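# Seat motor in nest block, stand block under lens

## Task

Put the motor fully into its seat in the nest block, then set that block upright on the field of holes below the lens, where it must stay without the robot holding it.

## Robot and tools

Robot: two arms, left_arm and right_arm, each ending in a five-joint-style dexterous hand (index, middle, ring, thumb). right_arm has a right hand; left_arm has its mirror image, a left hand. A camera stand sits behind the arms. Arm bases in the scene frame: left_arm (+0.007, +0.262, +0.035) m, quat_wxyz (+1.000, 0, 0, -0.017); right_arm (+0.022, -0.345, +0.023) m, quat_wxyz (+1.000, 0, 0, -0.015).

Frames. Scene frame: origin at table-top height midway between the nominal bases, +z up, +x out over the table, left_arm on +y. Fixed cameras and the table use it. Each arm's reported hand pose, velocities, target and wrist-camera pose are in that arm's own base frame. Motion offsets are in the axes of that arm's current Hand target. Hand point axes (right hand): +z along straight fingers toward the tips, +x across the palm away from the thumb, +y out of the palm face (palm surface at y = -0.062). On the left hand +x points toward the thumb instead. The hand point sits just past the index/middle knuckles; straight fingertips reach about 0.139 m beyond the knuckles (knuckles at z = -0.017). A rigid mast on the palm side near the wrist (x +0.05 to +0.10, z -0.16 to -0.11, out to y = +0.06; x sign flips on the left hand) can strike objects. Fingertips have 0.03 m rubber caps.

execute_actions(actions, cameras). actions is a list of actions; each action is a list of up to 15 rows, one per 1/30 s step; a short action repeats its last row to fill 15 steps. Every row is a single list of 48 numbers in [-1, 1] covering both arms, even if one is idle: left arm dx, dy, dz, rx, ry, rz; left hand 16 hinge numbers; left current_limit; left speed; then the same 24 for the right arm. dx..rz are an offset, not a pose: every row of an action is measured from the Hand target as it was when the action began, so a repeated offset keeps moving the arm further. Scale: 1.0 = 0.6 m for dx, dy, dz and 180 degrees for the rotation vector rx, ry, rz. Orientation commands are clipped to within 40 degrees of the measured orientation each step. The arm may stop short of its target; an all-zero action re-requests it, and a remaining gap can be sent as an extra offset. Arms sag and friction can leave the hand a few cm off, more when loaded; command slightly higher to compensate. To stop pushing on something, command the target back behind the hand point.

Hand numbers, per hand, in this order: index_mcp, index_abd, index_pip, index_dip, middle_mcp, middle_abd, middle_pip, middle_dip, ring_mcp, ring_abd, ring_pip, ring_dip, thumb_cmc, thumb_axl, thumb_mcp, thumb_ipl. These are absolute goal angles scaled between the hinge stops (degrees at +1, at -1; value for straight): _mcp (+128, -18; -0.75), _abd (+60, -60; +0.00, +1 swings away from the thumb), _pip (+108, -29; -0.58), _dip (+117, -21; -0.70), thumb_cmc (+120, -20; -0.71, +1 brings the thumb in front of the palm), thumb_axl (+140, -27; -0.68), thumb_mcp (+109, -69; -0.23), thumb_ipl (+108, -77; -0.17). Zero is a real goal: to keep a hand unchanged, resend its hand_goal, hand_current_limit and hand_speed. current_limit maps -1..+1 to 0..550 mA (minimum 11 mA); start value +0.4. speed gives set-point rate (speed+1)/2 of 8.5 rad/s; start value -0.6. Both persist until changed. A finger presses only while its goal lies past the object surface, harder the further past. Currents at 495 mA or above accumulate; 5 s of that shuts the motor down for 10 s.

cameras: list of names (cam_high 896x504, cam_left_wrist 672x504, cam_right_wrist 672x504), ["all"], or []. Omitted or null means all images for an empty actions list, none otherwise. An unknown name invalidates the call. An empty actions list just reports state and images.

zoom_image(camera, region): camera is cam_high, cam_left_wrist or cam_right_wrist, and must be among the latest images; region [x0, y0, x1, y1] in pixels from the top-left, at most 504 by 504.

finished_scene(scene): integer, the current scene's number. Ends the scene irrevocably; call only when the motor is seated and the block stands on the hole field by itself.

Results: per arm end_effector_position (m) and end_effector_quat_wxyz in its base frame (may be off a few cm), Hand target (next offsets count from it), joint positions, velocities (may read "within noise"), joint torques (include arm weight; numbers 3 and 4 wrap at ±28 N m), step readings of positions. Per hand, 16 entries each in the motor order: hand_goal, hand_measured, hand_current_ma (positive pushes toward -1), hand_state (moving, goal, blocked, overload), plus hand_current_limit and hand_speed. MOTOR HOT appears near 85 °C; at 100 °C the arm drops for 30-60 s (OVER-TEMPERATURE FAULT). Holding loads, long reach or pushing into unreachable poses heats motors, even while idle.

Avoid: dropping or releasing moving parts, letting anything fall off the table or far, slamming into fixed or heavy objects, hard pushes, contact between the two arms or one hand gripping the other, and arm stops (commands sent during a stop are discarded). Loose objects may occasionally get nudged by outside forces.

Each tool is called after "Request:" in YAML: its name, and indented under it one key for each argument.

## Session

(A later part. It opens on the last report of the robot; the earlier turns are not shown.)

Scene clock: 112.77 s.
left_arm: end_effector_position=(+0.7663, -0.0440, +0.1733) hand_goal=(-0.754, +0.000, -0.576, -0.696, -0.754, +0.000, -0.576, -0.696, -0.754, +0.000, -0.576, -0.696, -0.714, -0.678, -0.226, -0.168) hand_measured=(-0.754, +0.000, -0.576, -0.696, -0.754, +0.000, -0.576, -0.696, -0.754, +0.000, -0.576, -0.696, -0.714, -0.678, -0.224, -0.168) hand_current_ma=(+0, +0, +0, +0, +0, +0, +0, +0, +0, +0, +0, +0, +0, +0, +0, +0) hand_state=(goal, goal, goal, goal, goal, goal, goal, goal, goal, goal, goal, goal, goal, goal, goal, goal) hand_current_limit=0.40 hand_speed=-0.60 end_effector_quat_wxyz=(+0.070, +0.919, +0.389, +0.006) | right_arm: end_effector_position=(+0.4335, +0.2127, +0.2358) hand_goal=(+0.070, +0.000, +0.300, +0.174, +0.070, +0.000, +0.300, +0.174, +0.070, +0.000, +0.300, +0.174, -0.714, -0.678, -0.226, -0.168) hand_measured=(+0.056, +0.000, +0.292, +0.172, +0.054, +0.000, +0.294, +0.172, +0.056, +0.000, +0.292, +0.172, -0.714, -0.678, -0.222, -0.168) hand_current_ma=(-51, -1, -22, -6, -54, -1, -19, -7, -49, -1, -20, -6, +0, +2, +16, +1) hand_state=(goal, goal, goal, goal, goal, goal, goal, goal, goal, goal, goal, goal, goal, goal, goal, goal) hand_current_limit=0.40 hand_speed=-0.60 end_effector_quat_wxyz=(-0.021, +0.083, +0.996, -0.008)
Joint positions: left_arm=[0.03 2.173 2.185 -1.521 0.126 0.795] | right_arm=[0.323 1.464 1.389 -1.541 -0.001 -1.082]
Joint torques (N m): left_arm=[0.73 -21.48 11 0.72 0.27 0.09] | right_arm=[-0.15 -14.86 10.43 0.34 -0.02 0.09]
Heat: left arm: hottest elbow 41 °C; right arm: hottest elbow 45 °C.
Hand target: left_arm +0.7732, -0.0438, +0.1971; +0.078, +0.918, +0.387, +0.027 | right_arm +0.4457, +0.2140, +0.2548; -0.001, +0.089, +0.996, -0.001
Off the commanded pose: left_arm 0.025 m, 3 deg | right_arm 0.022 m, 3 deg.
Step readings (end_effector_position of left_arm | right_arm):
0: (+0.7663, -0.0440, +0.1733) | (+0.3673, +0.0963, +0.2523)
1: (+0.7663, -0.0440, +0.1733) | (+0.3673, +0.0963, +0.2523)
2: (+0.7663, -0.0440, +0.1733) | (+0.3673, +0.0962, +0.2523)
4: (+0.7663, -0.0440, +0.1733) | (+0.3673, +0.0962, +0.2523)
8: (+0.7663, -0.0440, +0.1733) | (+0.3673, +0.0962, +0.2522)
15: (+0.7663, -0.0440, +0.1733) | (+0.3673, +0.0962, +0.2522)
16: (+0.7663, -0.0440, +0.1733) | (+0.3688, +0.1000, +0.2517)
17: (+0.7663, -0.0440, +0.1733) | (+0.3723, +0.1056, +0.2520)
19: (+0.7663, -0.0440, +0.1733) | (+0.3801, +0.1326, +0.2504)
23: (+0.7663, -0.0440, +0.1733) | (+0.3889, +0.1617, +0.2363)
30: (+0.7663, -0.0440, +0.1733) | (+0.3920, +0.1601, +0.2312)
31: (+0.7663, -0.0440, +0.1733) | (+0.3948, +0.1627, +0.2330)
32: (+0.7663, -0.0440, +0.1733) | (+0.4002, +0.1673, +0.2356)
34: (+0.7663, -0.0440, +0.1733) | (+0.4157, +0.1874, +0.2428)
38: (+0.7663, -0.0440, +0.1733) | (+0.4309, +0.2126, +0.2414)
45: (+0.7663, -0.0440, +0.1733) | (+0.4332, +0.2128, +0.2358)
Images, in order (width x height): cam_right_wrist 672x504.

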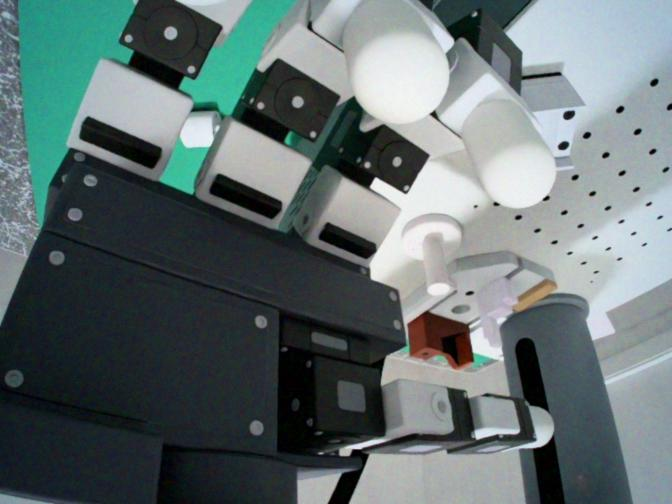

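Request:
execute_actions:
  actions:
    - [[0,0,0,0,0,0,-0.754,0,-0.576,-0.696,-0.754,0,-0.576,-0.696,-0.754,0,-0.576,-0.696,-0.714,-0.678,-0.226,-0.168,0.4,-0.6,0.064,-0.086,-0.125,0,0,0,0.07,0,0.3,0.174,0.07,0,0.3,0.174,0.07,0,0.3,0.174,-0.714,-0.678,-0.226,-0.168,0.4,-0.6]]
    - [[0,0,0,0,0,0,-0.754,0,-0.576,-0.696,-0.754,0,-0.576,-0.696,-0.754,0,-0.576,-0.696,-0.714,-0.678,-0.226,-0.168,0.4,-0.6,0,0,0,-0.0466,-0.0378,0.1038,0.07,0,0.3,0.174,0.07,0,0.3,0.174,0.07,0,0.3,0.174,-0.714,-0.678,-0.226,-0.168,0.4,-0.6]]
    - [[0,0,0,0,0,0,-0.754,0,-0.576,-0.696,-0.754,0,-0.576,-0.696,-0.754,0,-0.576,-0.696,-0.714,-0.678,-0.226,-0.168,0.4,-0.6,0,0,0,-0.0466,-0.0378,0.1038,0.07,0,0.3,0.174,0.07,0,0.3,0.174,0.07,0,0.3,0.174,-0.714,-0.678,-0.226,-0.168,0.4,-0.6]]
    - [[0,0,0,0,0,0,-0.754,0,-0.576,-0.696,-0.754,0,-0.576,-0.696,-0.754,0,-0.576,-0.696,-0.714,-0.678,-0.226,-0.168,0.4,-0.6,0,0,0,-0.0466,-0.0378,0.1038,0.07,0,0.3,0.174,0.07,0,0.3,0.174,0.07,0,0.3,0.174,-0.714,-0.678,-0.226,-0.168,0.4,-0.6]]
    - [[0,0,0,0,0,0,-0.754,0,-0.576,-0.696,-0.754,0,-0.576,-0.696,-0.754,0,-0.576,-0.696,-0.714,-0.678,-0.226,-0.168,0.4,-0.6,0,0,0,-0.0466,-0.0378,0.1038,-0.754,0,-0.576,-0.696,0.07,0,0.3,0.174,0.07,0,0.3,0.174,-0.714,-0.678,-0.226,-0.168,0.4,-0.6]]
  cameras: ["cam_right_wrist","cam_high"]

Scene clock: 188.03 s.
left_arm: end_effector_position=(+0.7663, -0.0440, +0.1733) hand_goal=(-0.754, +0.000, -0.576, -0.696, -0.754, +0.000, -0.576, -0.696, -0.754, +0.000, -0.576, -0.696, -0.714, -0.678, -0.226, -0.168) hand_measured=(-0.754, +0.000, -0.576, -0.696, -0.754, +0.000, -0.576, -0.696, -0.754, +0.000, -0.576, -0.696, -0.714, -0.678, -0.224, -0.168) hand_current_ma=(+0, +0, +0, +0, +0, +0, +0, +0, +0, +0, +0, +0, +0, +0, +0, +0) hand_state=(goal, goal, goal, goal, goal, goal, goal, goal, goal, goal, goal, goal, goal, goal, goal, goal) hand_current_limit=0.40 hand_speed=-0.60 end_effector_quat_wxyz=(+0.070, +0.919, +0.389, +0.006) | right_arm: end_effector_position=(+0.3963, +0.1673, +0.3256) hand_goal=(-0.754, +0.000, -0.576, -0.696, +0.070, +0.000, +0.300, +0.174, +0.070, +0.000, +0.300, +0.174, -0.714, -0.678, -0.226, -0.168) hand_measured=(-0.758, +0.000, -0.574, -0.694, +0.056, +0.000, +0.296, +0.172, +0.060, +0.000, +0.296, +0.172, -0.718, -0.678, -0.222, -0.168) hand_current_ma=(-9, +1, +4, +6, -45, +1, -12, -7, -35, +1, -10, -5, -13, +2, +16, +2) hand_state=(goal, goal, goal, goal, goal, goal, goal, goal, goal, goal, goal, goal, goal, goal, goal, goal) hand_current_limit=0.40 hand_speed=-0.60 end_effector_quat_wxyz=(+0.237, +0.653, +0.679, +0.236)
Joint positions: left_arm=[0.03 2.173 2.185 -1.521 0.126 0.795] | right_arm=[0.701 0.978 0.942 -0.974 0.41 0.542]
Joint torques (N m): left_arm=[0.73 -21.6 10.97 0.72 0.27 0.09] | right_arm=[0.38 -6.83 8.84 1.92 0.84 0.05]
Heat: left arm: hottest elbow 43 °C; right arm: hottest elbow 53 °C.
Hand target: left_arm +0.7732, -0.0438, +0.1971; +0.078, +0.918, +0.387, +0.027 | right_arm +0.3989, +0.1702, +0.3300; +0.238, +0.655, +0.674, +0.244
Off the commanded pose: left_arm 0.025 m, 3 deg | right_arm 0.006 m, 1 deg.
Step readings (end_effector_position of left_arm | right_arm):
0: (+0.7663, -0.0440, +0.1733) | (+0.4336, +0.2126, +0.2358)
1: (+0.7663, -0.0440, +0.1733) | (+0.4294, +0.2093, +0.2387)
2: (+0.7663, -0.0440, +0.1733) | (+0.4214, +0.2048, +0.2407)
4: (+0.7663, -0.0440, +0.1733) | (+0.4050, +0.1909, +0.2577)
8: (+0.7663, -0.0440, +0.1733) | (+0.3905, +0.1711, +0.3060)
15: (+0.7663, -0.0440, +0.1733) | (+0.3886, +0.1692, +0.3320)
16: (+0.7663, -0.0440, +0.1733) | (+0.3911, +0.1720, +0.3287)
17: (+0.7663, -0.0440, +0.1733) | (+0.3955, +0.1752, +0.3259)
19: (+0.7663, -0.0440, +0.1733) | (+0.3948, +0.1735, +0.3155)
23: (+0.7663, -0.0440, +0.1733) | (+0.3925, +0.1673, +0.3183)
30: (+0.7663, -0.0440, +0.1733) | (+0.3947, +0.1654, +0.3288)
31: (+0.7663, -0.0440, +0.1733) | (+0.3968, +0.1661, +0.3263)
32: (+0.7663, -0.0440, +0.1733) | (+0.4019, +0.1670, +0.3260)
34: (+0.7663, -0.0440, +0.1733) | (+0.3973, +0.1677, +0.3180)
38: (+0.7663, -0.0440, +0.1733) | (+0.3880, +0.1709, +0.3227)
45: (+0.7663, -0.0440, +0.1733) | (+0.3940, +0.1667, +0.3296)
46: (+0.7663, -0.0440, +0.1733) | (+0.3967, +0.1650, +0.3278)
47: (+0.7663, -0.0440, +0.1733) | (+0.4023, +0.1630, +0.3299)
49: (+0.7663, -0.0440, +0.1733) | (+0.3986, +0.1656, +0.3250)
53: (+0.7663, -0.0440, +0.1733) | (+0.3916, +0.1750, +0.3240)
60: (+0.7663, -0.0440, +0.1733) | (+0.3954, +0.1677, +0.3276)
61: (+0.7663, -0.0440, +0.1733) | (+0.3981, +0.1632, +0.3285)
62: (+0.7663, -0.0440, +0.1733) | (+0.4020, +0.1583, +0.3341)
64: (+0.7663, -0.0440, +0.1733) | (+0.3994, +0.1629, +0.3354)
68: (+0.7663, -0.0440, +0.1733) | (+0.3948, +0.1761, +0.3311)
75: (+0.7663, -0.0440, +0.1733) | (+0.3966, +0.1696, +0.3259)
Images, in order (width x height): cam_high 896x504, cam_right_wrist 672x504.

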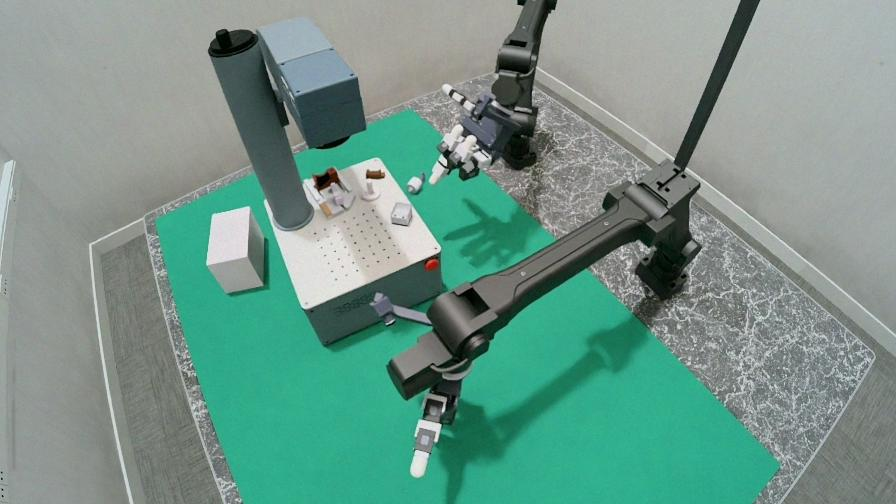

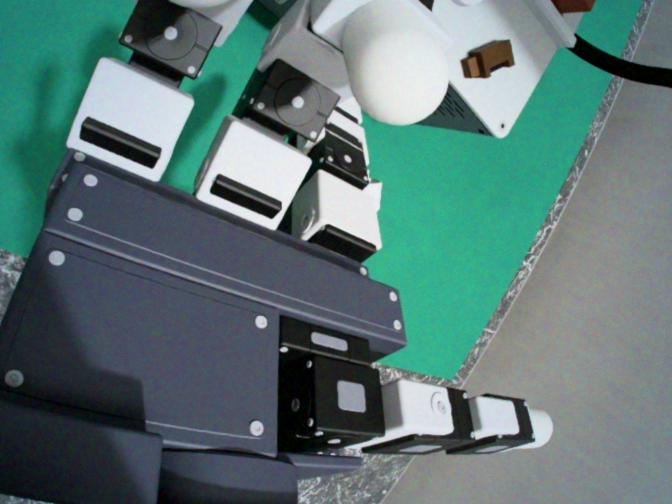

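Request:
execute_actions:
  actions:
    - [[0,0,0,0,0,0,-0.754,0,-0.576,-0.696,-0.754,0,-0.576,-0.696,-0.754,0,-0.576,-0.696,-0.714,-0.678,-0.226,-0.168,0.4,-0.6,0,0,0,0,0,0,-0.754,0,-0.576,-0.696,-0.754,0,0.88,0.46,-0.754,0,0.88,0.46,-0.714,-0.678,-0.226,-0.168,0.4,-0.6]]
  cameras: ["cam_right_wrist","cam_high"]

Request:
zoom_image:
  camera: "cam_high"
  region: [370, 130, 500, 240]

Scene clock: 194.77 s.
left_arm: end_effector_position=(+0.7663, -0.0440, +0.1733) hand_goal=(-0.754, +0.000, -0.576, -0.696, -0.754, +0.000, -0.576, -0.696, -0.754, +0.000, -0.576, -0.696, -0.714, -0.678, -0.226, -0.168) hand_measured=(-0.754, +0.000, -0.576, -0.696, -0.754, +0.000, -0.576, -0.696, -0.754, +0.000, -0.576, -0.696, -0.714, -0.678, -0.224, -0.168) hand_current_ma=(+0, +0, +0, +0, +0, +0, +0, +0, +0, +0, +0, +0, +0, +0, +0, +0) hand_state=(goal, goal, goal, goal, goal, goal, goal, goal, goal, goal, goal, goal, goal, goal, goal, goal) hand_current_limit=0.40 hand_speed=-0.60 end_effector_quat_wxyz=(+0.070, +0.919, +0.389, +0.006) | right_arm: end_effector_position=(+0.3963, +0.1671, +0.3257) hand_goal=(-0.754, +0.000, -0.576, -0.696, -0.754, +0.000, +0.880, +0.460, -0.754, +0.000, +0.880, +0.460, -0.714, -0.678, -0.226, -0.168) hand_measured=(-0.758, +0.000, -0.574, -0.694, -0.758, +0.000, +0.874, +0.458, -0.756, +0.000, +0.874, +0.458, -0.718, -0.678, -0.222, -0.168) hand_current_ma=(-9, +1, +4, +6, -8, +1, -14, -7, -7, +1, -15, -6, -13, +2, +16, +2) hand_state=(goal, goal, goal, goal, goal, goal, goal, goal, goal, goal, goal, goal, goal, goal, goal, goal) hand_current_limit=0.40 hand_speed=-0.60 end_effector_quat_wxyz=(+0.238, +0.654, +0.679, +0.236)
Joint positions: left_arm=[0.03 2.173 2.185 -1.521 0.126 0.795] | right_arm=[0.701 0.978 0.942 -0.974 0.411 0.543]
Joint torques (N m): left_arm=[0.67 -21.6 10.96 0.73 0.27 0.09] | right_arm=[0.5 -6.77 8.85 1.89 0.81 0.06]
Heat: left arm: hottest elbow 43 °C; right arm: hottest elbow 51 °C.
Hand target: left_arm +0.7732, -0.0438, +0.1971; +0.078, +0.918, +0.387, +0.027 | right_arm +0.3989, +0.1702, +0.3299; +0.238, +0.655, +0.674, +0.244
Off the commanded pose: left_arm 0.025 m, 3 deg | right_arm 0.006 m, 1 deg.
Step readings (end_effector_position of left_arm | right_arm):
0: (+0.7663, -0.0440, +0.1733) | (+0.3962, +0.1673, +0.3256)
1: (+0.7663, -0.0440, +0.1733) | (+0.3963, +0.1673, +0.3257)
2: (+0.7663, -0.0440, +0.1733) | (+0.3963, +0.1672, +0.3257)
4: (+0.7663, -0.0440, +0.1733) | (+0.3963, +0.1671, +0.3257)
8: (+0.7663, -0.0440, +0.1733) | (+0.3963, +0.1671, +0.3257)
15: (+0.7663, -0.0440, +0.1733) | (+0.3963, +0.1671, +0.3257)
Images, in order (width x height): cam_high 896x504, cam_right_wrist 672x504.

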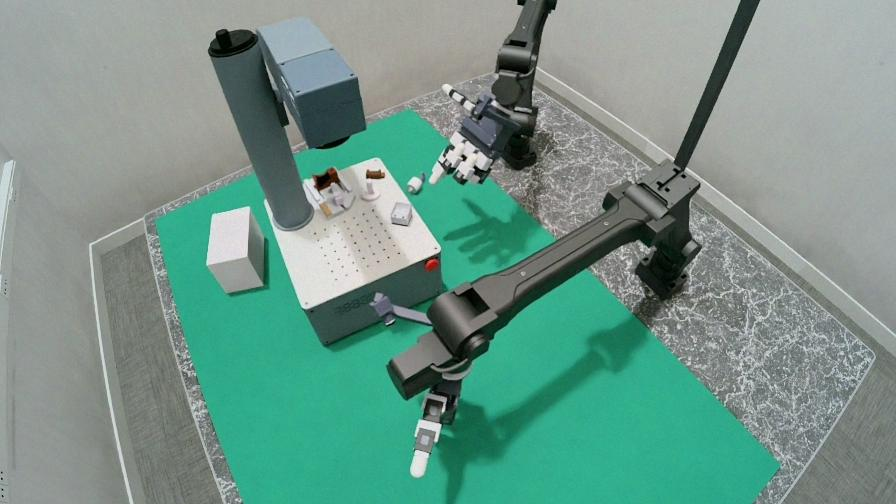

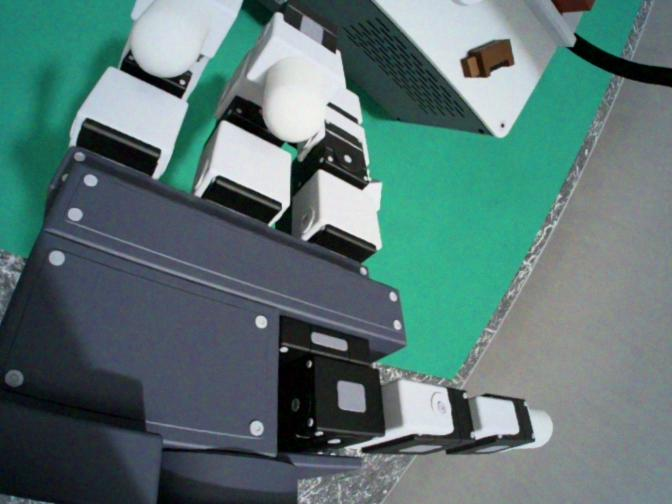

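Scaled by 3.877 from the camera's 896x504 image, which has a finer 1280x720 frame.

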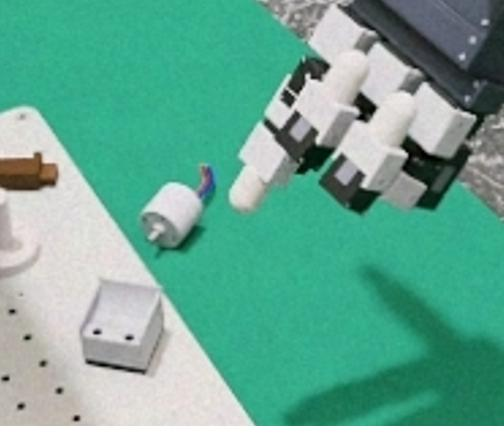

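Request:
zoom_image:
  camera: "cam_high"
  region: [360, 280, 520, 490]

Scaled by 2.400 from the camera's 896x504 image, which has a finer 1280x720 frame.

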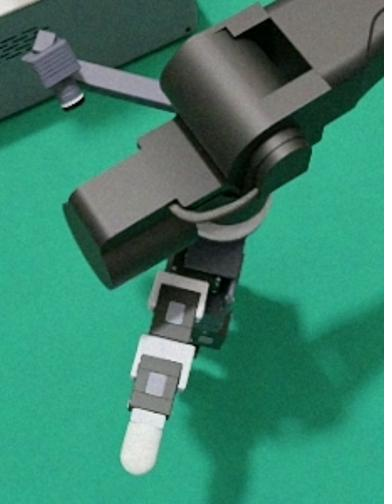

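Request:
execute_actions:
  actions:
    - [[0,0,0,0,0,0,-0.754,0,-0.576,-0.696,-0.754,0,-0.576,-0.696,-0.754,0,-0.576,-0.696,-0.714,-0.678,-0.226,-0.168,0.4,-0.6,-0.017,0.046,0.115,0,0,0,-0.754,0,-0.576,-0.696,-0.754,0,0.88,0.46,-0.754,0,0.88,0.46,-0.714,-0.678,-0.226,-0.168,0.4,-0.6]]
  cameras: ["cam_right_wrist","cam_high"]

Request:
zoom_image:
  camera: "cam_high"
  region: [370, 130, 480, 240]

Scene clock: 209.57 s.
left_arm: end_effector_position=(+0.7663, -0.0440, +0.1733) hand_goal=(-0.754, +0.000, -0.576, -0.696, -0.754, +0.000, -0.576, -0.696, -0.754, +0.000, -0.576, -0.696, -0.714, -0.678, -0.226, -0.168) hand_measured=(-0.754, +0.000, -0.576, -0.696, -0.754, +0.000, -0.576, -0.696, -0.754, +0.000, -0.576, -0.696, -0.714, -0.678, -0.224, -0.168) hand_current_ma=(+0, +0, +0, +0, +0, +0, +0, +0, +0, +0, +0, +0, +0, +0, +0, +0) hand_state=(goal, goal, goal, goal, goal, goal, goal, goal, goal, goal, goal, goal, goal, goal, goal, goal) hand_current_limit=0.40 hand_speed=-0.60 end_effector_quat_wxyz=(+0.070, +0.919, +0.389, +0.006) | right_arm: end_effector_position=(+0.4620, +0.1575, +0.2838) hand_goal=(-0.754, +0.000, -0.576, -0.696, -0.754, +0.000, +0.880, +0.460, -0.754, +0.000, +0.880, +0.460, -0.714, -0.678, -0.226, -0.168) hand_measured=(-0.760, +0.000, -0.576, -0.694, -0.760, +0.000, +0.876, +0.458, -0.760, +0.000, +0.876, +0.458, -0.720, -0.678, -0.224, -0.168) hand_current_ma=(-19, +1, +1, +6, -17, +1, -11, -7, -16, +1, -11, -5, -18, +2, +9, +1) hand_state=(goal, goal, goal, goal, goal, goal, goal, goal, goal, goal, goal, goal, goal, goal, goal, goal) hand_current_limit=0.40 hand_speed=-0.60 end_effector_quat_wxyz=(+0.235, +0.660, +0.676, +0.230)
Joint positions: left_arm=[0.03 2.173 2.185 -1.521 0.126 0.795] | right_arm=[0.556 1.131 0.937 -0.786 0.333 0.431]
Joint torques (N m): left_arm=[0.79 -21.6 10.97 0.73 0.27 0.1] | right_arm=[0.44 -10.11 8.84 2.09 0.55 -0.08]
Heat: left arm: hottest elbow 43 °C; right arm: hottest elbow 49 °C.
Hand target: left_arm +0.7732, -0.0438, +0.1971; +0.078, +0.918, +0.387, +0.027 | right_arm +0.4646, +0.1618, +0.2947; +0.238, +0.655, +0.674, +0.244
Off the commanded pose: left_arm 0.025 m, 3 deg | right_arm 0.012 m, 2 deg.
Step readings (end_effector_position of left_arm | right_arm):
0: (+0.7663, -0.0440, +0.1733) | (+0.3963, +0.1671, +0.3257)
1: (+0.7663, -0.0440, +0.1733) | (+0.3996, +0.1688, +0.3238)
2: (+0.7663, -0.0440, +0.1733) | (+0.4092, +0.1715, +0.3231)
4: (+0.7663, -0.0440, +0.1733) | (+0.4324, +0.1639, +0.3170)
8: (+0.7663, -0.0440, +0.1733) | (+0.4598, +0.1538, +0.2856)
15: (+0.7663, -0.0440, +0.1733) | (+0.4628, +0.1577, +0.2801)
Images, in order (width x height): cam_high 896x504, cam_right_wrist 672x504.

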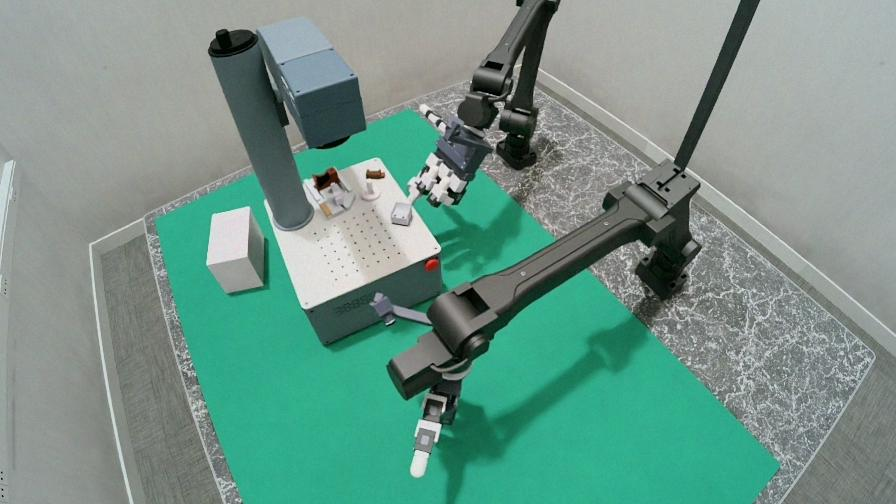

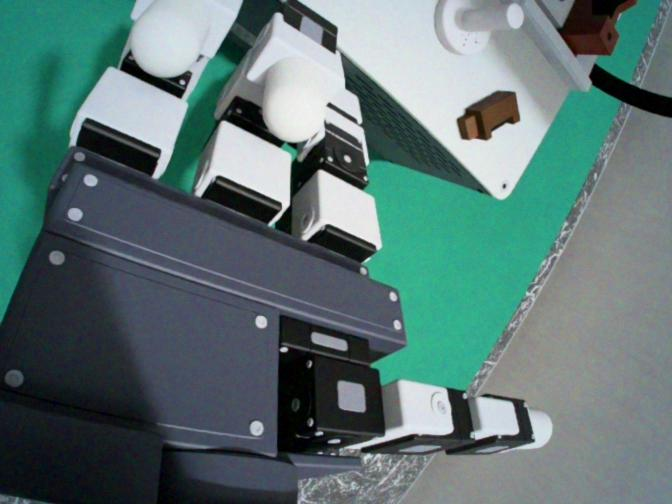

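Scaled by 4.582 from the camera's 896x504 image, which has a finer 1280x720 frame.

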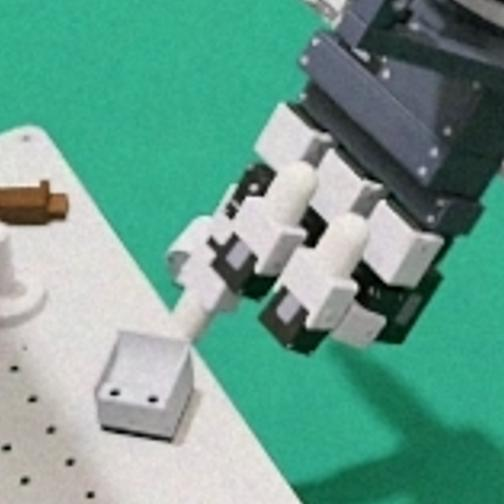

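Request:
execute_actions:
  actions:
    - [[0,0,0,0,0,0,-0.754,0,-0.576,-0.696,-0.754,0,-0.576,-0.696,-0.754,0,-0.576,-0.696,-0.714,-0.678,-0.226,-0.168,0.4,-0.6,0.0167,-0.002,0.003,0,0,0,-0.754,0,-0.576,-0.696,-0.754,0,0.88,0.46,-0.754,0,0.88,0.46,-0.714,-0.678,-0.226,-0.168,0.4,-0.6]]
    - [[0,0,0,0,0,0,-0.754,0,-0.576,-0.696,-0.754,0,-0.576,-0.696,-0.754,0,-0.576,-0.696,-0.714,-0.678,-0.226,-0.168,0.4,-0.6,0,0.0192,0.0161,0,0,0,-0.754,0,-0.576,-0.696,-0.754,0,0.88,0.46,-0.754,0,0.88,0.46,-0.714,-0.678,-0.226,-0.168,0.4,-0.6]]
    - [[0,0,0,0,0,0,-0.754,0,-0.576,-0.696,-0.754,0,-0.576,-0.696,-0.754,0,-0.576,-0.696,-0.714,-0.678,-0.226,-0.168,0.4,-0.6,0,0.0192,0.0161,0,0,0,-0.754,0,-0.576,-0.696,-0.754,0,0.88,0.46,-0.754,0,0.88,0.46,-0.714,-0.678,-0.226,-0.168,0.4,-0.6]]
    - [[0,0,0,0,0,0,-0.754,0,-0.576,-0.696,-0.754,0,-0.576,-0.696,-0.754,0,-0.576,-0.696,-0.714,-0.678,-0.226,-0.168,0.4,-0.6,0,0.0192,0.0161,0,0,0,-0.754,0,-0.576,-0.696,-0.754,0,0.88,0.46,-0.754,0,0.88,0.46,-0.714,-0.678,-0.226,-0.168,0.4,-0.6]]
  cameras: ["cam_right_wrist","cam_high"]

Request:
zoom_image:
  camera: "cam_high"
  region: [350, 150, 460, 260]

Scene clock: 220.90 s.
left_arm: end_effector_position=(+0.7663, -0.0440, +0.1733) hand_goal=(-0.754, +0.000, -0.576, -0.696, -0.754, +0.000, -0.576, -0.696, -0.754, +0.000, -0.576, -0.696, -0.714, -0.678, -0.226, -0.168) hand_measured=(-0.754, +0.000, -0.576, -0.696, -0.754, +0.000, -0.576, -0.696, -0.754, +0.000, -0.576, -0.696, -0.714, -0.678, -0.224, -0.168) hand_current_ma=(+0, +0, +0, +0, +0, +0, +0, +0, +0, +0, +0, +0, +0, +0, +0, +0) hand_state=(goal, goal, goal, goal, goal, goal, goal, goal, goal, goal, goal, goal, goal, goal, goal, goal) hand_current_limit=0.40 hand_speed=-0.60 end_effector_quat_wxyz=(+0.070, +0.919, +0.389, +0.006) | right_arm: end_effector_position=(+0.4837, +0.1696, +0.2768) hand_goal=(-0.754, +0.000, -0.576, -0.696, -0.754, +0.000, +0.880, +0.460, -0.754, +0.000, +0.880, +0.460, -0.714, -0.678, -0.226, -0.168) hand_measured=(-0.836, -0.004, -0.626, -0.712, -0.760, +0.000, +0.876, +0.458, -0.760, +0.000, +0.876, +0.458, -0.720, -0.678, -0.224, -0.168) hand_current_ma=(-358, -9, -188, -51, -17, +1, -11, -7, -16, +1, -11, -5, -18, +2, +9, +1) hand_state=(blocked, goal, blocked, goal, goal, goal, goal, goal, goal, goal, goal, goal, goal, goal, goal, goal) hand_current_limit=0.40 hand_speed=-0.60 end_effector_quat_wxyz=(+0.230, +0.656, +0.683, +0.226)
Joint positions: left_arm=[0.03 2.173 2.185 -1.521 0.126 0.795] | right_arm=[0.546 1.202 0.979 -0.763 0.316 0.41]
Joint torques (N m): left_arm=[0.67 -21.71 10.96 0.73 0.27 0.09] | right_arm=[-1.96 -7.53 11.81 2.82 0.38 -0.2]
Heat: left arm: hottest elbow 43 °C; right arm: hottest elbow 48 °C.
Hand target: left_arm +0.7732, -0.0438, +0.1971; +0.078, +0.918, +0.387, +0.027 | right_arm +0.5097, +0.1731, +0.2925; +0.238, +0.655, +0.674, +0.244
Off the commanded pose: left_arm 0.025 m, 3 deg | right_arm 0.031 m, 3 deg.
Step readings (end_effector_position of left_arm | right_arm):
0: (+0.7663, -0.0440, +0.1733) | (+0.4620, +0.1576, +0.2838)
1: (+0.7663, -0.0440, +0.1733) | (+0.4618, +0.1579, +0.2841)
2: (+0.7663, -0.0440, +0.1733) | (+0.4614, +0.1587, +0.2847)
4: (+0.7663, -0.0440, +0.1733) | (+0.4608, +0.1602, +0.2850)
8: (+0.7663, -0.0440, +0.1733) | (+0.4599, +0.1627, +0.2850)
15: (+0.7663, -0.0440, +0.1733) | (+0.4599, +0.1626, +0.2850)
16: (+0.7663, -0.0440, +0.1733) | (+0.4604, +0.1633, +0.2843)
17: (+0.7663, -0.0440, +0.1733) | (+0.4613, +0.1643, +0.2835)
19: (+0.7663, -0.0440, +0.1733) | (+0.4638, +0.1664, +0.2793)
23: (+0.7663, -0.0440, +0.1733) | (+0.4665, +0.1683, +0.2694)
30: (+0.7663, -0.0440, +0.1733) | (+0.4669, +0.1686, +0.2682)
31: (+0.7663, -0.0440, +0.1733) | (+0.4675, +0.1688, +0.2679)
32: (+0.7663, -0.0440, +0.1733) | (+0.4687, +0.1689, +0.2678)
34: (+0.7663, -0.0440, +0.1733) | (+0.4712, +0.1689, +0.2682)
38: (+0.7663, -0.0440, +0.1733) | (+0.4726, +0.1690, +0.2696)
45: (+0.7663, -0.0440, +0.1733) | (+0.4726, +0.1691, +0.2696)
46: (+0.7663, -0.0440, +0.1733) | (+0.4735, +0.1696, +0.2697)
47: (+0.7663, -0.0440, +0.1733) | (+0.4750, +0.1697, +0.2705)
49: (+0.7663, -0.0440, +0.1733) | (+0.4798, +0.1694, +0.2738)
53: (+0.7663, -0.0440, +0.1733) | (+0.4837, +0.1694, +0.2767)
60: (+0.7663, -0.0440, +0.1733) | (+0.4837, +0.1696, +0.2768)
Images, in order (width x height): cam_high 896x504, cam_right_wrist 672x504.

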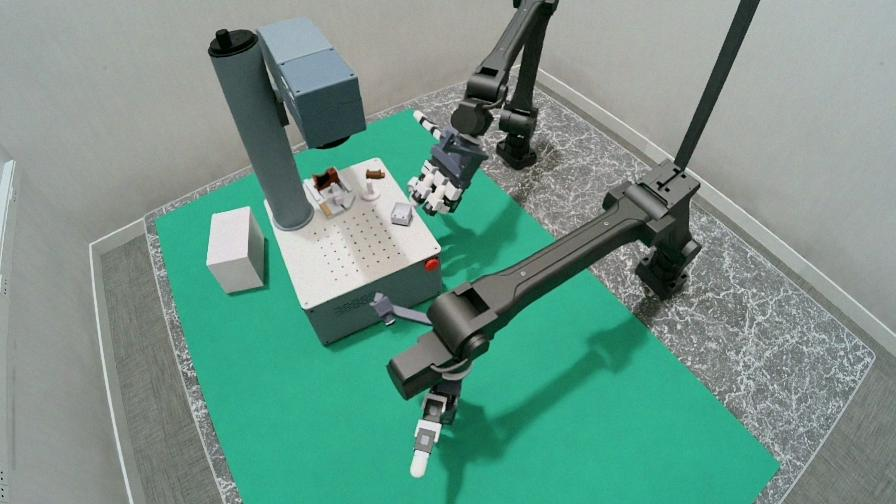

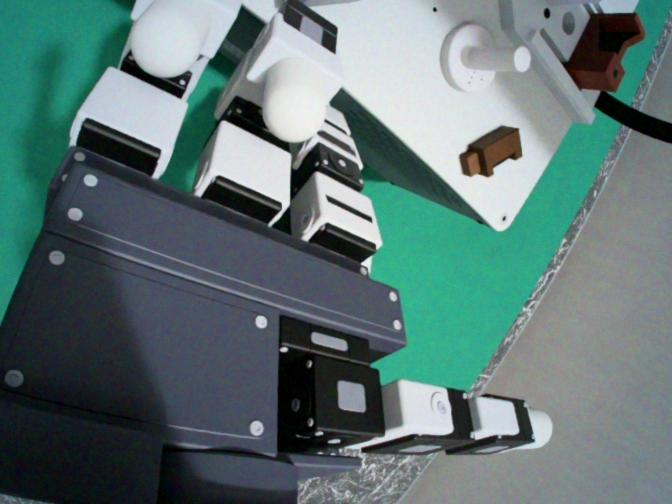

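Scaled by 4.582 from the camera's 896x504 image, which has a finer 1280x720 frame.

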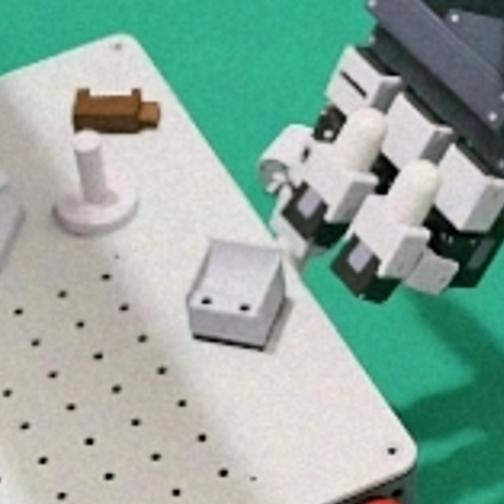

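Request:
execute_actions:
  actions:
    - [[0,0,0,0,0,0,-0.754,0,-0.576,-0.696,-0.754,0,-0.576,-0.696,-0.754,0,-0.576,-0.696,-0.714,-0.678,-0.226,-0.168,0.4,-0.6,0,-0.0577,-0.0483,0,0,0,-0.754,0,-0.576,-0.696,-0.754,0,0.88,0.46,-0.754,0,0.88,0.46,-0.714,-0.678,-0.226,-0.168,0.4,-0.6]]
    - [[0,0,0,0,0,0,-0.754,0,-0.576,-0.696,-0.754,0,-0.576,-0.696,-0.754,0,-0.576,-0.696,-0.714,-0.678,-0.226,-0.168,0.4,-0.6,0,0.032,-0.0383,0,0,0,-0.754,0,-0.576,-0.696,-0.754,0,0.88,0.46,-0.754,0,0.88,0.46,-0.714,-0.678,-0.226,-0.168,0.4,-0.6]]
    - [[0,0,0,0,0,0,-0.754,0,-0.576,-0.696,-0.754,0,-0.576,-0.696,-0.754,0,-0.576,-0.696,-0.714,-0.678,-0.226,-0.168,0.4,-0.6,0,0.0511,0.043,0,0,0,-0.754,0,-0.576,-0.696,-0.754,0,0.88,0.46,-0.754,0,0.88,0.46,-0.714,-0.678,-0.226,-0.168,0.4,-0.6]]
  cameras: ["cam_right_wrist","cam_high"]

Request:
zoom_image:
  camera: "cam_high"
  region: [350, 150, 460, 260]

Scene clock: 224.93 s.
left_arm: end_effector_position=(+0.7663, -0.0440, +0.1733) hand_goal=(-0.754, +0.000, -0.576, -0.696, -0.754, +0.000, -0.576, -0.696, -0.754, +0.000, -0.576, -0.696, -0.714, -0.678, -0.226, -0.168) hand_measured=(-0.754, +0.000, -0.576, -0.696, -0.754, +0.000, -0.576, -0.696, -0.754, +0.000, -0.576, -0.696, -0.714, -0.678, -0.224, -0.168) hand_current_ma=(+0, +0, +0, +0, +0, +0, +0, +0, +0, +0, +0, +0, +0, +0, +0, +0) hand_state=(goal, goal, goal, goal, goal, goal, goal, goal, goal, goal, goal, goal, goal, goal, goal, goal) hand_current_limit=0.40 hand_speed=-0.60 end_effector_quat_wxyz=(+0.070, +0.919, +0.389, +0.006) | right_arm: end_effector_position=(+0.4834, +0.1688, +0.2996) hand_goal=(-0.754, +0.000, -0.576, -0.696, -0.754, +0.000, +0.880, +0.460, -0.754, +0.000, +0.880, +0.460, -0.714, -0.678, -0.226, -0.168) hand_measured=(-0.834, -0.012, -0.624, -0.714, -0.760, +0.000, +0.876, +0.458, -0.760, +0.000, +0.876, +0.458, -0.720, -0.678, -0.224, -0.168) hand_current_ma=(-348, -33, -185, -57, -17, +1, -11, -7, -16, +1, -11, -5, -19, +2, +10, +1) hand_state=(blocked, goal, blocked, goal, goal, goal, goal, goal, goal, goal, goal, goal, goal, goal, goal, goal) hand_current_limit=0.40 hand_speed=-0.60 end_effector_quat_wxyz=(+0.230, +0.658, +0.681, +0.224)
Joint positions: left_arm=[0.03 2.173 2.185 -1.521 0.126 0.795] | right_arm=[0.547 1.192 1.034 -0.834 0.319 0.416]
Joint torques (N m): left_arm=[0.56 -21.54 10.96 0.7 0.27 0.09] | right_arm=[-1.38 -8.76 12.15 2.28 0.42 -0.2]
Heat: left arm: hottest elbow 43 °C; right arm: hottest elbow 49 °C.
Hand target: left_arm +0.7732, -0.0438, +0.1971; +0.078, +0.918, +0.387, +0.027 | right_arm +0.5046, +0.1732, +0.3223; +0.238, +0.655, +0.674, +0.244
Off the commanded pose: left_arm 0.025 m, 3 deg | right_arm 0.031 m, 3 deg.
Step readings (end_effector_position of left_arm | right_arm):
0: (+0.7663, -0.0440, +0.1733) | (+0.4837, +0.1696, +0.2768)
1: (+0.7663, -0.0440, +0.1733) | (+0.4824, +0.1690, +0.2781)
2: (+0.7663, -0.0440, +0.1733) | (+0.4795, +0.1697, +0.2782)
4: (+0.7663, -0.0440, +0.1733) | (+0.4728, +0.1687, +0.2804)
8: (+0.7663, -0.0440, +0.1733) | (+0.4674, +0.1690, +0.2896)
15: (+0.7663, -0.0440, +0.1733) | (+0.4668, +0.1681, +0.2916)
16: (+0.7663, -0.0440, +0.1733) | (+0.4660, +0.1676, +0.2909)
17: (+0.7663, -0.0440, +0.1733) | (+0.4642, +0.1663, +0.2897)
19: (+0.7663, -0.0440, +0.1733) | (+0.4609, +0.1641, +0.2877)
23: (+0.7663, -0.0440, +0.1733) | (+0.4584, +0.1625, +0.2874)
30: (+0.7663, -0.0440, +0.1733) | (+0.4580, +0.1622, +0.2874)
31: (+0.7663, -0.0440, +0.1733) | (+0.4596, +0.1633, +0.2878)
32: (+0.7663, -0.0440, +0.1733) | (+0.4628, +0.1651, +0.2883)
34: (+0.7663, -0.0440, +0.1733) | (+0.4748, +0.1669, +0.2925)
38: (+0.7663, -0.0440, +0.1733) | (+0.4834, +0.1686, +0.2996)
45: (+0.7663, -0.0440, +0.1733) | (+0.4834, +0.1688, +0.2996)
Images, in order (width x height): cam_high 896x504, cam_right_wrist 672x504.

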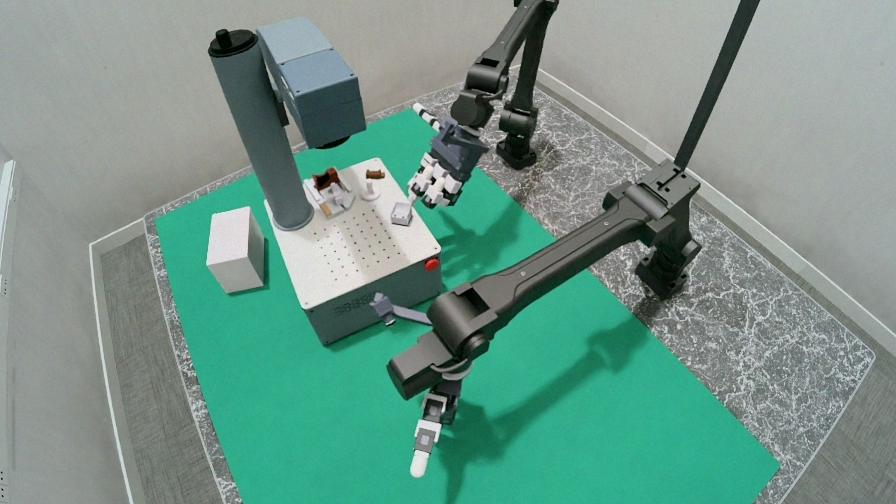

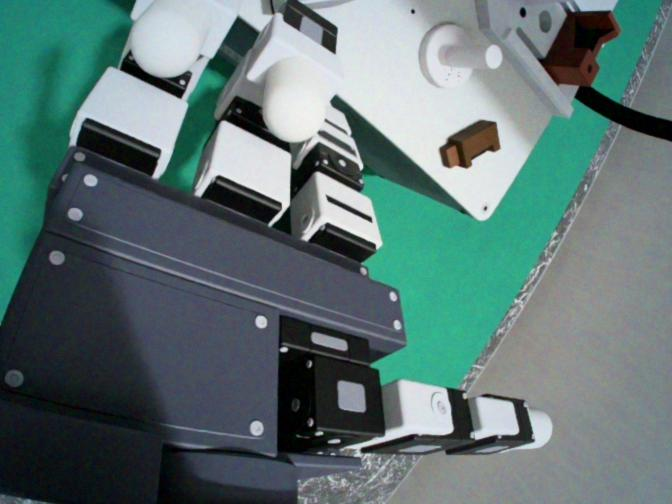

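Scaled by 4.582 from the camera's 896x504 image, which has a finer 1280x720 frame.

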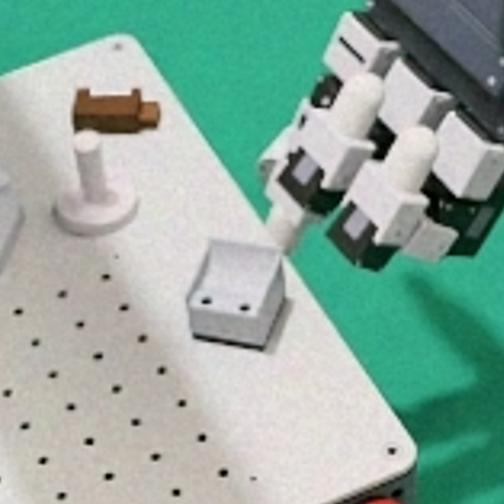

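Request:
execute_actions:
  actions:
    - [[0,0,0,0,0,0,-0.754,0,-0.576,-0.696,-0.754,0,-0.576,-0.696,-0.754,0,-0.576,-0.696,-0.714,-0.678,-0.226,-0.168,0.4,-0.6,0,-0.0831,-0.0697,0,0,0,-0.754,0,-0.576,-0.696,-0.754,0,0.88,0.46,-0.754,0,0.88,0.46,-0.714,-0.678,-0.226,-0.168,0.4,-0.6]]
    - [[0,0,0,0,0,0,-0.754,0,-0.576,-0.696,-0.754,0,-0.576,-0.696,-0.754,0,-0.576,-0.696,-0.714,-0.678,-0.226,-0.168,0.4,-0.6,0,-0.0831,-0.0697,0,0,0,-0.754,0,-0.576,-0.696,-0.754,0,0.88,0.46,-0.754,0,0.88,0.46,-0.714,-0.678,-0.226,-0.168,0.4,-0.6]]
    - [[0,0,0,0,0,0,-0.754,0,-0.576,-0.696,-0.754,0,-0.576,-0.696,-0.754,0,-0.576,-0.696,-0.714,-0.678,-0.226,-0.168,0.4,-0.6,0,0,0,-0.097,0,0,-0.754,0,-0.576,-0.696,-0.754,0,0.88,0.46,-0.754,0,0.88,0.46,-0.714,-0.678,-0.226,-0.168,0.7,-0.6]]
    - [[0,0,0,0,0,0,-0.754,0,-0.576,-0.696,-0.754,0,-0.576,-0.696,-0.754,0,-0.576,-0.696,-0.714,-0.678,-0.226,-0.168,0.4,-0.6,0,0,0,-0.097,0,0,-0.754,0,-0.576,-0.696,-0.754,0,0.88,0.46,-0.754,0,0.88,0.46,-0.714,-0.678,-0.226,-0.168,0.7,-0.6]]
  cameras: ["cam_right_wrist","cam_high"]

Request:
zoom_image:
  camera: "cam_high"
  region: [350, 120, 490, 260]

Scene clock: 235.93 s.
left_arm: end_effector_position=(+0.7663, -0.0440, +0.1733) hand_goal=(-0.754, +0.000, -0.576, -0.696, -0.754, +0.000, -0.576, -0.696, -0.754, +0.000, -0.576, -0.696, -0.714, -0.678, -0.226, -0.168) hand_measured=(-0.754, +0.000, -0.576, -0.696, -0.754, +0.000, -0.576, -0.696, -0.754, +0.000, -0.576, -0.696, -0.714, -0.678, -0.224, -0.168) hand_current_ma=(+0, +0, +0, +0, +0, +0, +0, +0, +0, +0, +0, +0, +0, +0, +0, +0) hand_state=(goal, goal, goal, goal, goal, goal, goal, goal, goal, goal, goal, goal, goal, goal, goal, goal) hand_current_limit=0.40 hand_speed=-0.60 end_effector_quat_wxyz=(+0.070, +0.919, +0.389, +0.006) | right_arm: end_effector_position=(+0.3731, +0.1718, +0.3217) hand_goal=(-0.754, +0.000, -0.576, -0.696, -0.754, +0.000, +0.880, +0.460, -0.754, +0.000, +0.880, +0.460, -0.714, -0.678, -0.226, -0.168) hand_measured=(-0.762, +0.002, -0.580, -0.698, -0.762, +0.000, +0.876, +0.458, -0.760, +0.000, +0.876, +0.458, -0.722, -0.678, -0.224, -0.168) hand_current_ma=(-26, +3, -9, -6, -24, +1, -9, -6, -21, +1, -9, -5, -25, +2, +10, +2) hand_state=(goal, goal, goal, goal, goal, goal, goal, goal, goal, goal, goal, goal, goal, goal, goal, goal) hand_current_limit=0.70 hand_speed=-0.60 end_effector_quat_wxyz=(+0.421, +0.554, +0.574, +0.432)
Joint positions: left_arm=[0.03 2.173 2.185 -1.521 0.126 0.795] | right_arm=[0.803 0.917 0.49 0.051 0.736 0.254]
Joint torques (N m): left_arm=[0.73 -21.48 10.99 0.73 0.28 0.1] | right_arm=[-0.67 -5.54 7.72 2.65 0.4 -0.11]
Heat: left arm: hottest elbow 43 °C; right arm: hottest elbow 50 °C.
Hand target: left_arm +0.7732, -0.0438, +0.1971; +0.078, +0.918, +0.387, +0.027 | right_arm +0.3745, +0.1692, +0.3225; +0.424, +0.553, +0.570, +0.435
Off the commanded pose: left_arm 0.025 m, 3 deg | right_arm 0.003 m, 1 deg.
Step readings (end_effector_position of left_arm | right_arm):
0: (+0.7663, -0.0440, +0.1733) | (+0.4834, +0.1688, +0.2996)
1: (+0.7663, -0.0440, +0.1733) | (+0.4806, +0.1681, +0.3002)
2: (+0.7663, -0.0440, +0.1733) | (+0.4755, +0.1673, +0.3007)
4: (+0.7663, -0.0440, +0.1733) | (+0.4592, +0.1674, +0.3036)
8: (+0.7663, -0.0440, +0.1733) | (+0.4417, +0.1703, +0.3230)
15: (+0.7663, -0.0440, +0.1733) | (+0.4396, +0.1683, +0.3273)
16: (+0.7663, -0.0440, +0.1733) | (+0.4358, +0.1669, +0.3248)
17: (+0.7663, -0.0440, +0.1733) | (+0.4290, +0.1641, +0.3239)
19: (+0.7663, -0.0440, +0.1733) | (+0.4041, +0.1656, +0.3157)
23: (+0.7663, -0.0440, +0.1733) | (+0.3765, +0.1714, +0.3213)
30: (+0.7663, -0.0440, +0.1733) | (+0.3742, +0.1682, +0.3240)
31: (+0.7663, -0.0440, +0.1733) | (+0.3763, +0.1639, +0.3255)
32: (+0.7663, -0.0440, +0.1733) | (+0.3783, +0.1610, +0.3340)
34: (+0.7663, -0.0440, +0.1733) | (+0.3748, +0.1568, +0.3278)
38: (+0.7663, -0.0440, +0.1733) | (+0.3724, +0.1590, +0.3112)
45: (+0.7663, -0.0440, +0.1733) | (+0.3744, +0.1631, +0.3161)
46: (+0.7663, -0.0440, +0.1733) | (+0.3746, +0.1597, +0.3195)
47: (+0.7663, -0.0440, +0.1733) | (+0.3736, +0.1566, +0.3283)
49: (+0.7663, -0.0440, +0.1733) | (+0.3710, +0.1538, +0.3275)
53: (+0.7663, -0.0440, +0.1733) | (+0.3708, +0.1616, +0.3159)
60: (+0.7663, -0.0440, +0.1733) | (+0.3731, +0.1703, +0.3206)
Images, in order (width x height): cam_high 896x504, cam_right_wrist 672x504.

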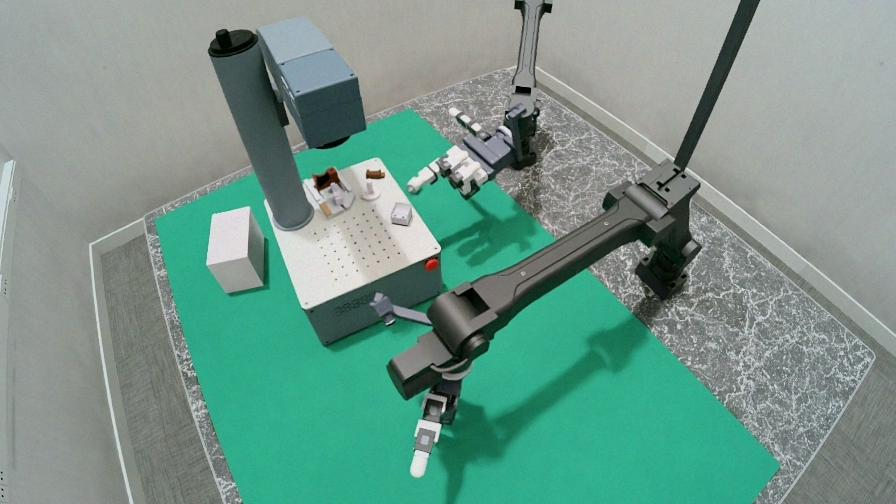

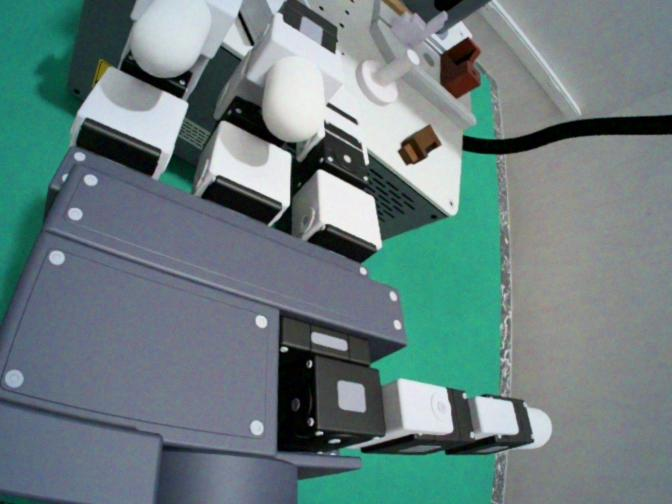

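Scaled by 3.600 from the camera's 896x504 image, which has a finer 1280x720 frame.

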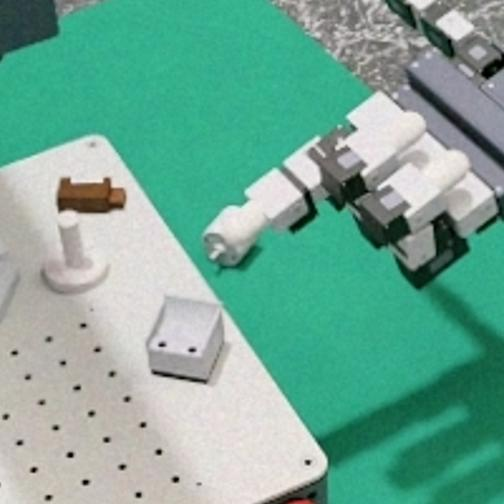

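Request:
execute_actions:
  actions:
    - [[0,0,0,0,0,0,-0.754,0,-0.576,-0.696,-0.754,0,-0.576,-0.696,-0.754,0,-0.576,-0.696,-0.714,-0.678,-0.226,-0.168,0.4,-0.6,0,-0.0515,0.0139,0,0,0,-0.754,0,-0.576,-0.696,-0.754,0,0.88,0.46,-0.754,0,0.88,0.46,-0.714,-0.678,-0.226,-0.168,0.75,-0.6]]
    - [[0,0,0,0,0,0,-0.754,0,-0.576,-0.696,-0.754,0,-0.576,-0.696,-0.754,0,-0.576,-0.696,-0.714,-0.678,-0.226,-0.168,0.4,-0.6,0,-0.0515,0.0139,0,0,0,-0.754,0,-0.576,-0.696,-0.754,0,0.88,0.46,-0.754,0,0.88,0.46,-0.714,-0.678,-0.226,-0.168,0.75,-0.6]]
    - [[0,0,0,0,0,0,-0.754,0,-0.576,-0.696,-0.754,0,-0.576,-0.696,-0.754,0,-0.576,-0.696,-0.714,-0.678,-0.226,-0.168,0.4,-0.6,0,0.0131,0.0482,0,0,0,-0.754,0,-0.576,-0.696,-0.754,0,0.88,0.46,-0.754,0,0.88,0.46,-0.714,-0.678,-0.226,-0.168,0.75,-0.6]]
  cameras: ["cam_right_wrist","cam_high"]

Request:
zoom_image:
  camera: "cam_high"
  region: [350, 140, 470, 260]

Scene clock: 243.57 s.
left_arm: end_effector_position=(+0.7663, -0.0440, +0.1733) hand_goal=(-0.754, +0.000, -0.576, -0.696, -0.754, +0.000, -0.576, -0.696, -0.754, +0.000, -0.576, -0.696, -0.714, -0.678, -0.226, -0.168) hand_measured=(-0.754, +0.000, -0.576, -0.696, -0.754, +0.000, -0.576, -0.696, -0.754, +0.000, -0.576, -0.696, -0.714, -0.678, -0.224, -0.168) hand_current_ma=(+0, +0, +0, +0, +0, +0, +0, +0, +0, +0, +0, +0, +0, +0, +0, +0) hand_state=(goal, goal, goal, goal, goal, goal, goal, goal, goal, goal, goal, goal, goal, goal, goal, goal) hand_current_limit=0.40 hand_speed=-0.60 end_effector_quat_wxyz=(+0.070, +0.919, +0.389, +0.006) | right_arm: end_effector_position=(+0.3900, +0.1677, +0.2444) hand_goal=(-0.754, +0.000, -0.576, -0.696, -0.754, +0.000, +0.880, +0.460, -0.754, +0.000, +0.880, +0.460, -0.714, -0.678, -0.226, -0.168) hand_measured=(-0.764, +0.042, -0.572, -0.686, -0.762, +0.000, +0.878, +0.458, -0.762, +0.000, +0.878, +0.458, -0.722, -0.678, -0.224, -0.168) hand_current_ma=(-34, +137, +11, +30, -27, +1, -7, -6, -25, +1, -7, -5, -27, +2, +5, +2) hand_state=(goal, blocked, goal, goal, goal, goal, goal, goal, goal, goal, goal, goal, goal, goal, goal, goal) hand_current_limit=0.75 hand_speed=-0.60 end_effector_quat_wxyz=(+0.420, +0.552, +0.583, +0.424)
Joint positions: left_arm=[0.03 2.173 2.185 -1.521 0.126 0.795] | right_arm=[0.744 1.134 0.376 0.379 0.675 0.221]
Joint torques (N m): left_arm=[0.67 -21.36 10.96 0.75 0.27 0.09] | right_arm=[-1.9 -5.19 9.5 2.76 0.06 -0.11]
Heat: left arm: hottest elbow 44 °C; right arm: hottest elbow 49 °C.
Hand target: left_arm +0.7732, -0.0438, +0.1971; +0.078, +0.918, +0.387, +0.027 | right_arm +0.4044, +0.1701, +0.2587; +0.424, +0.553, +0.570, +0.436
Off the commanded pose: left_arm 0.025 m, 3 deg | right_arm 0.020 m, 2 deg.
Step readings (end_effector_position of left_arm | right_arm):
0: (+0.7663, -0.0440, +0.1733) | (+0.3731, +0.1719, +0.3217)
1: (+0.7663, -0.0440, +0.1733) | (+0.3727, +0.1714, +0.3197)
2: (+0.7663, -0.0440, +0.1733) | (+0.3719, +0.1706, +0.3192)
4: (+0.7663, -0.0440, +0.1733) | (+0.3713, +0.1701, +0.3083)
8: (+0.7663, -0.0440, +0.1733) | (+0.3726, +0.1714, +0.2850)
15: (+0.7663, -0.0440, +0.1733) | (+0.3731, +0.1720, +0.2846)
16: (+0.7663, -0.0440, +0.1733) | (+0.3726, +0.1716, +0.2834)
17: (+0.7663, -0.0440, +0.1733) | (+0.3720, +0.1710, +0.2832)
19: (+0.7663, -0.0440, +0.1733) | (+0.3721, +0.1710, +0.2744)
23: (+0.7663, -0.0440, +0.1733) | (+0.3730, +0.1720, +0.2536)
30: (+0.7663, -0.0440, +0.1733) | (+0.3732, +0.1722, +0.2534)
31: (+0.7663, -0.0440, +0.1733) | (+0.3748, +0.1735, +0.2526)
32: (+0.7663, -0.0440, +0.1733) | (+0.3790, +0.1747, +0.2508)
34: (+0.7663, -0.0440, +0.1733) | (+0.3874, +0.1698, +0.2462)
38: (+0.7663, -0.0440, +0.1733) | (+0.3902, +0.1674, +0.2431)
45: (+0.7663, -0.0440, +0.1733) | (+0.3900, +0.1677, +0.2444)
Images, in order (width x height): cam_high 896x504, cam_right_wrist 672x504.

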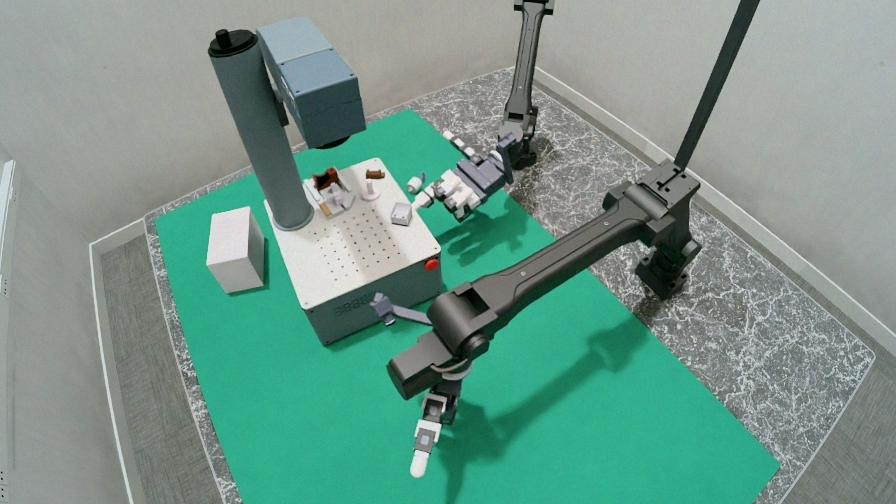

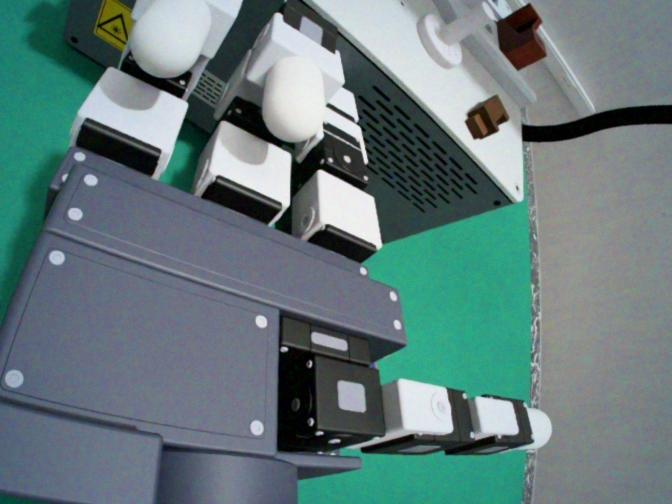

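Scaled by 4.200 from the camera's 896x504 image, which has a finer 1280x720 frame.

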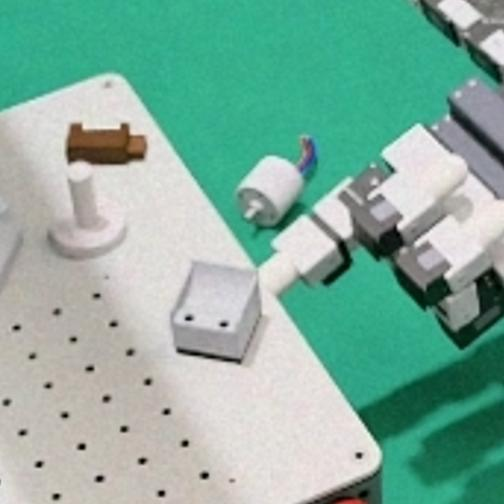

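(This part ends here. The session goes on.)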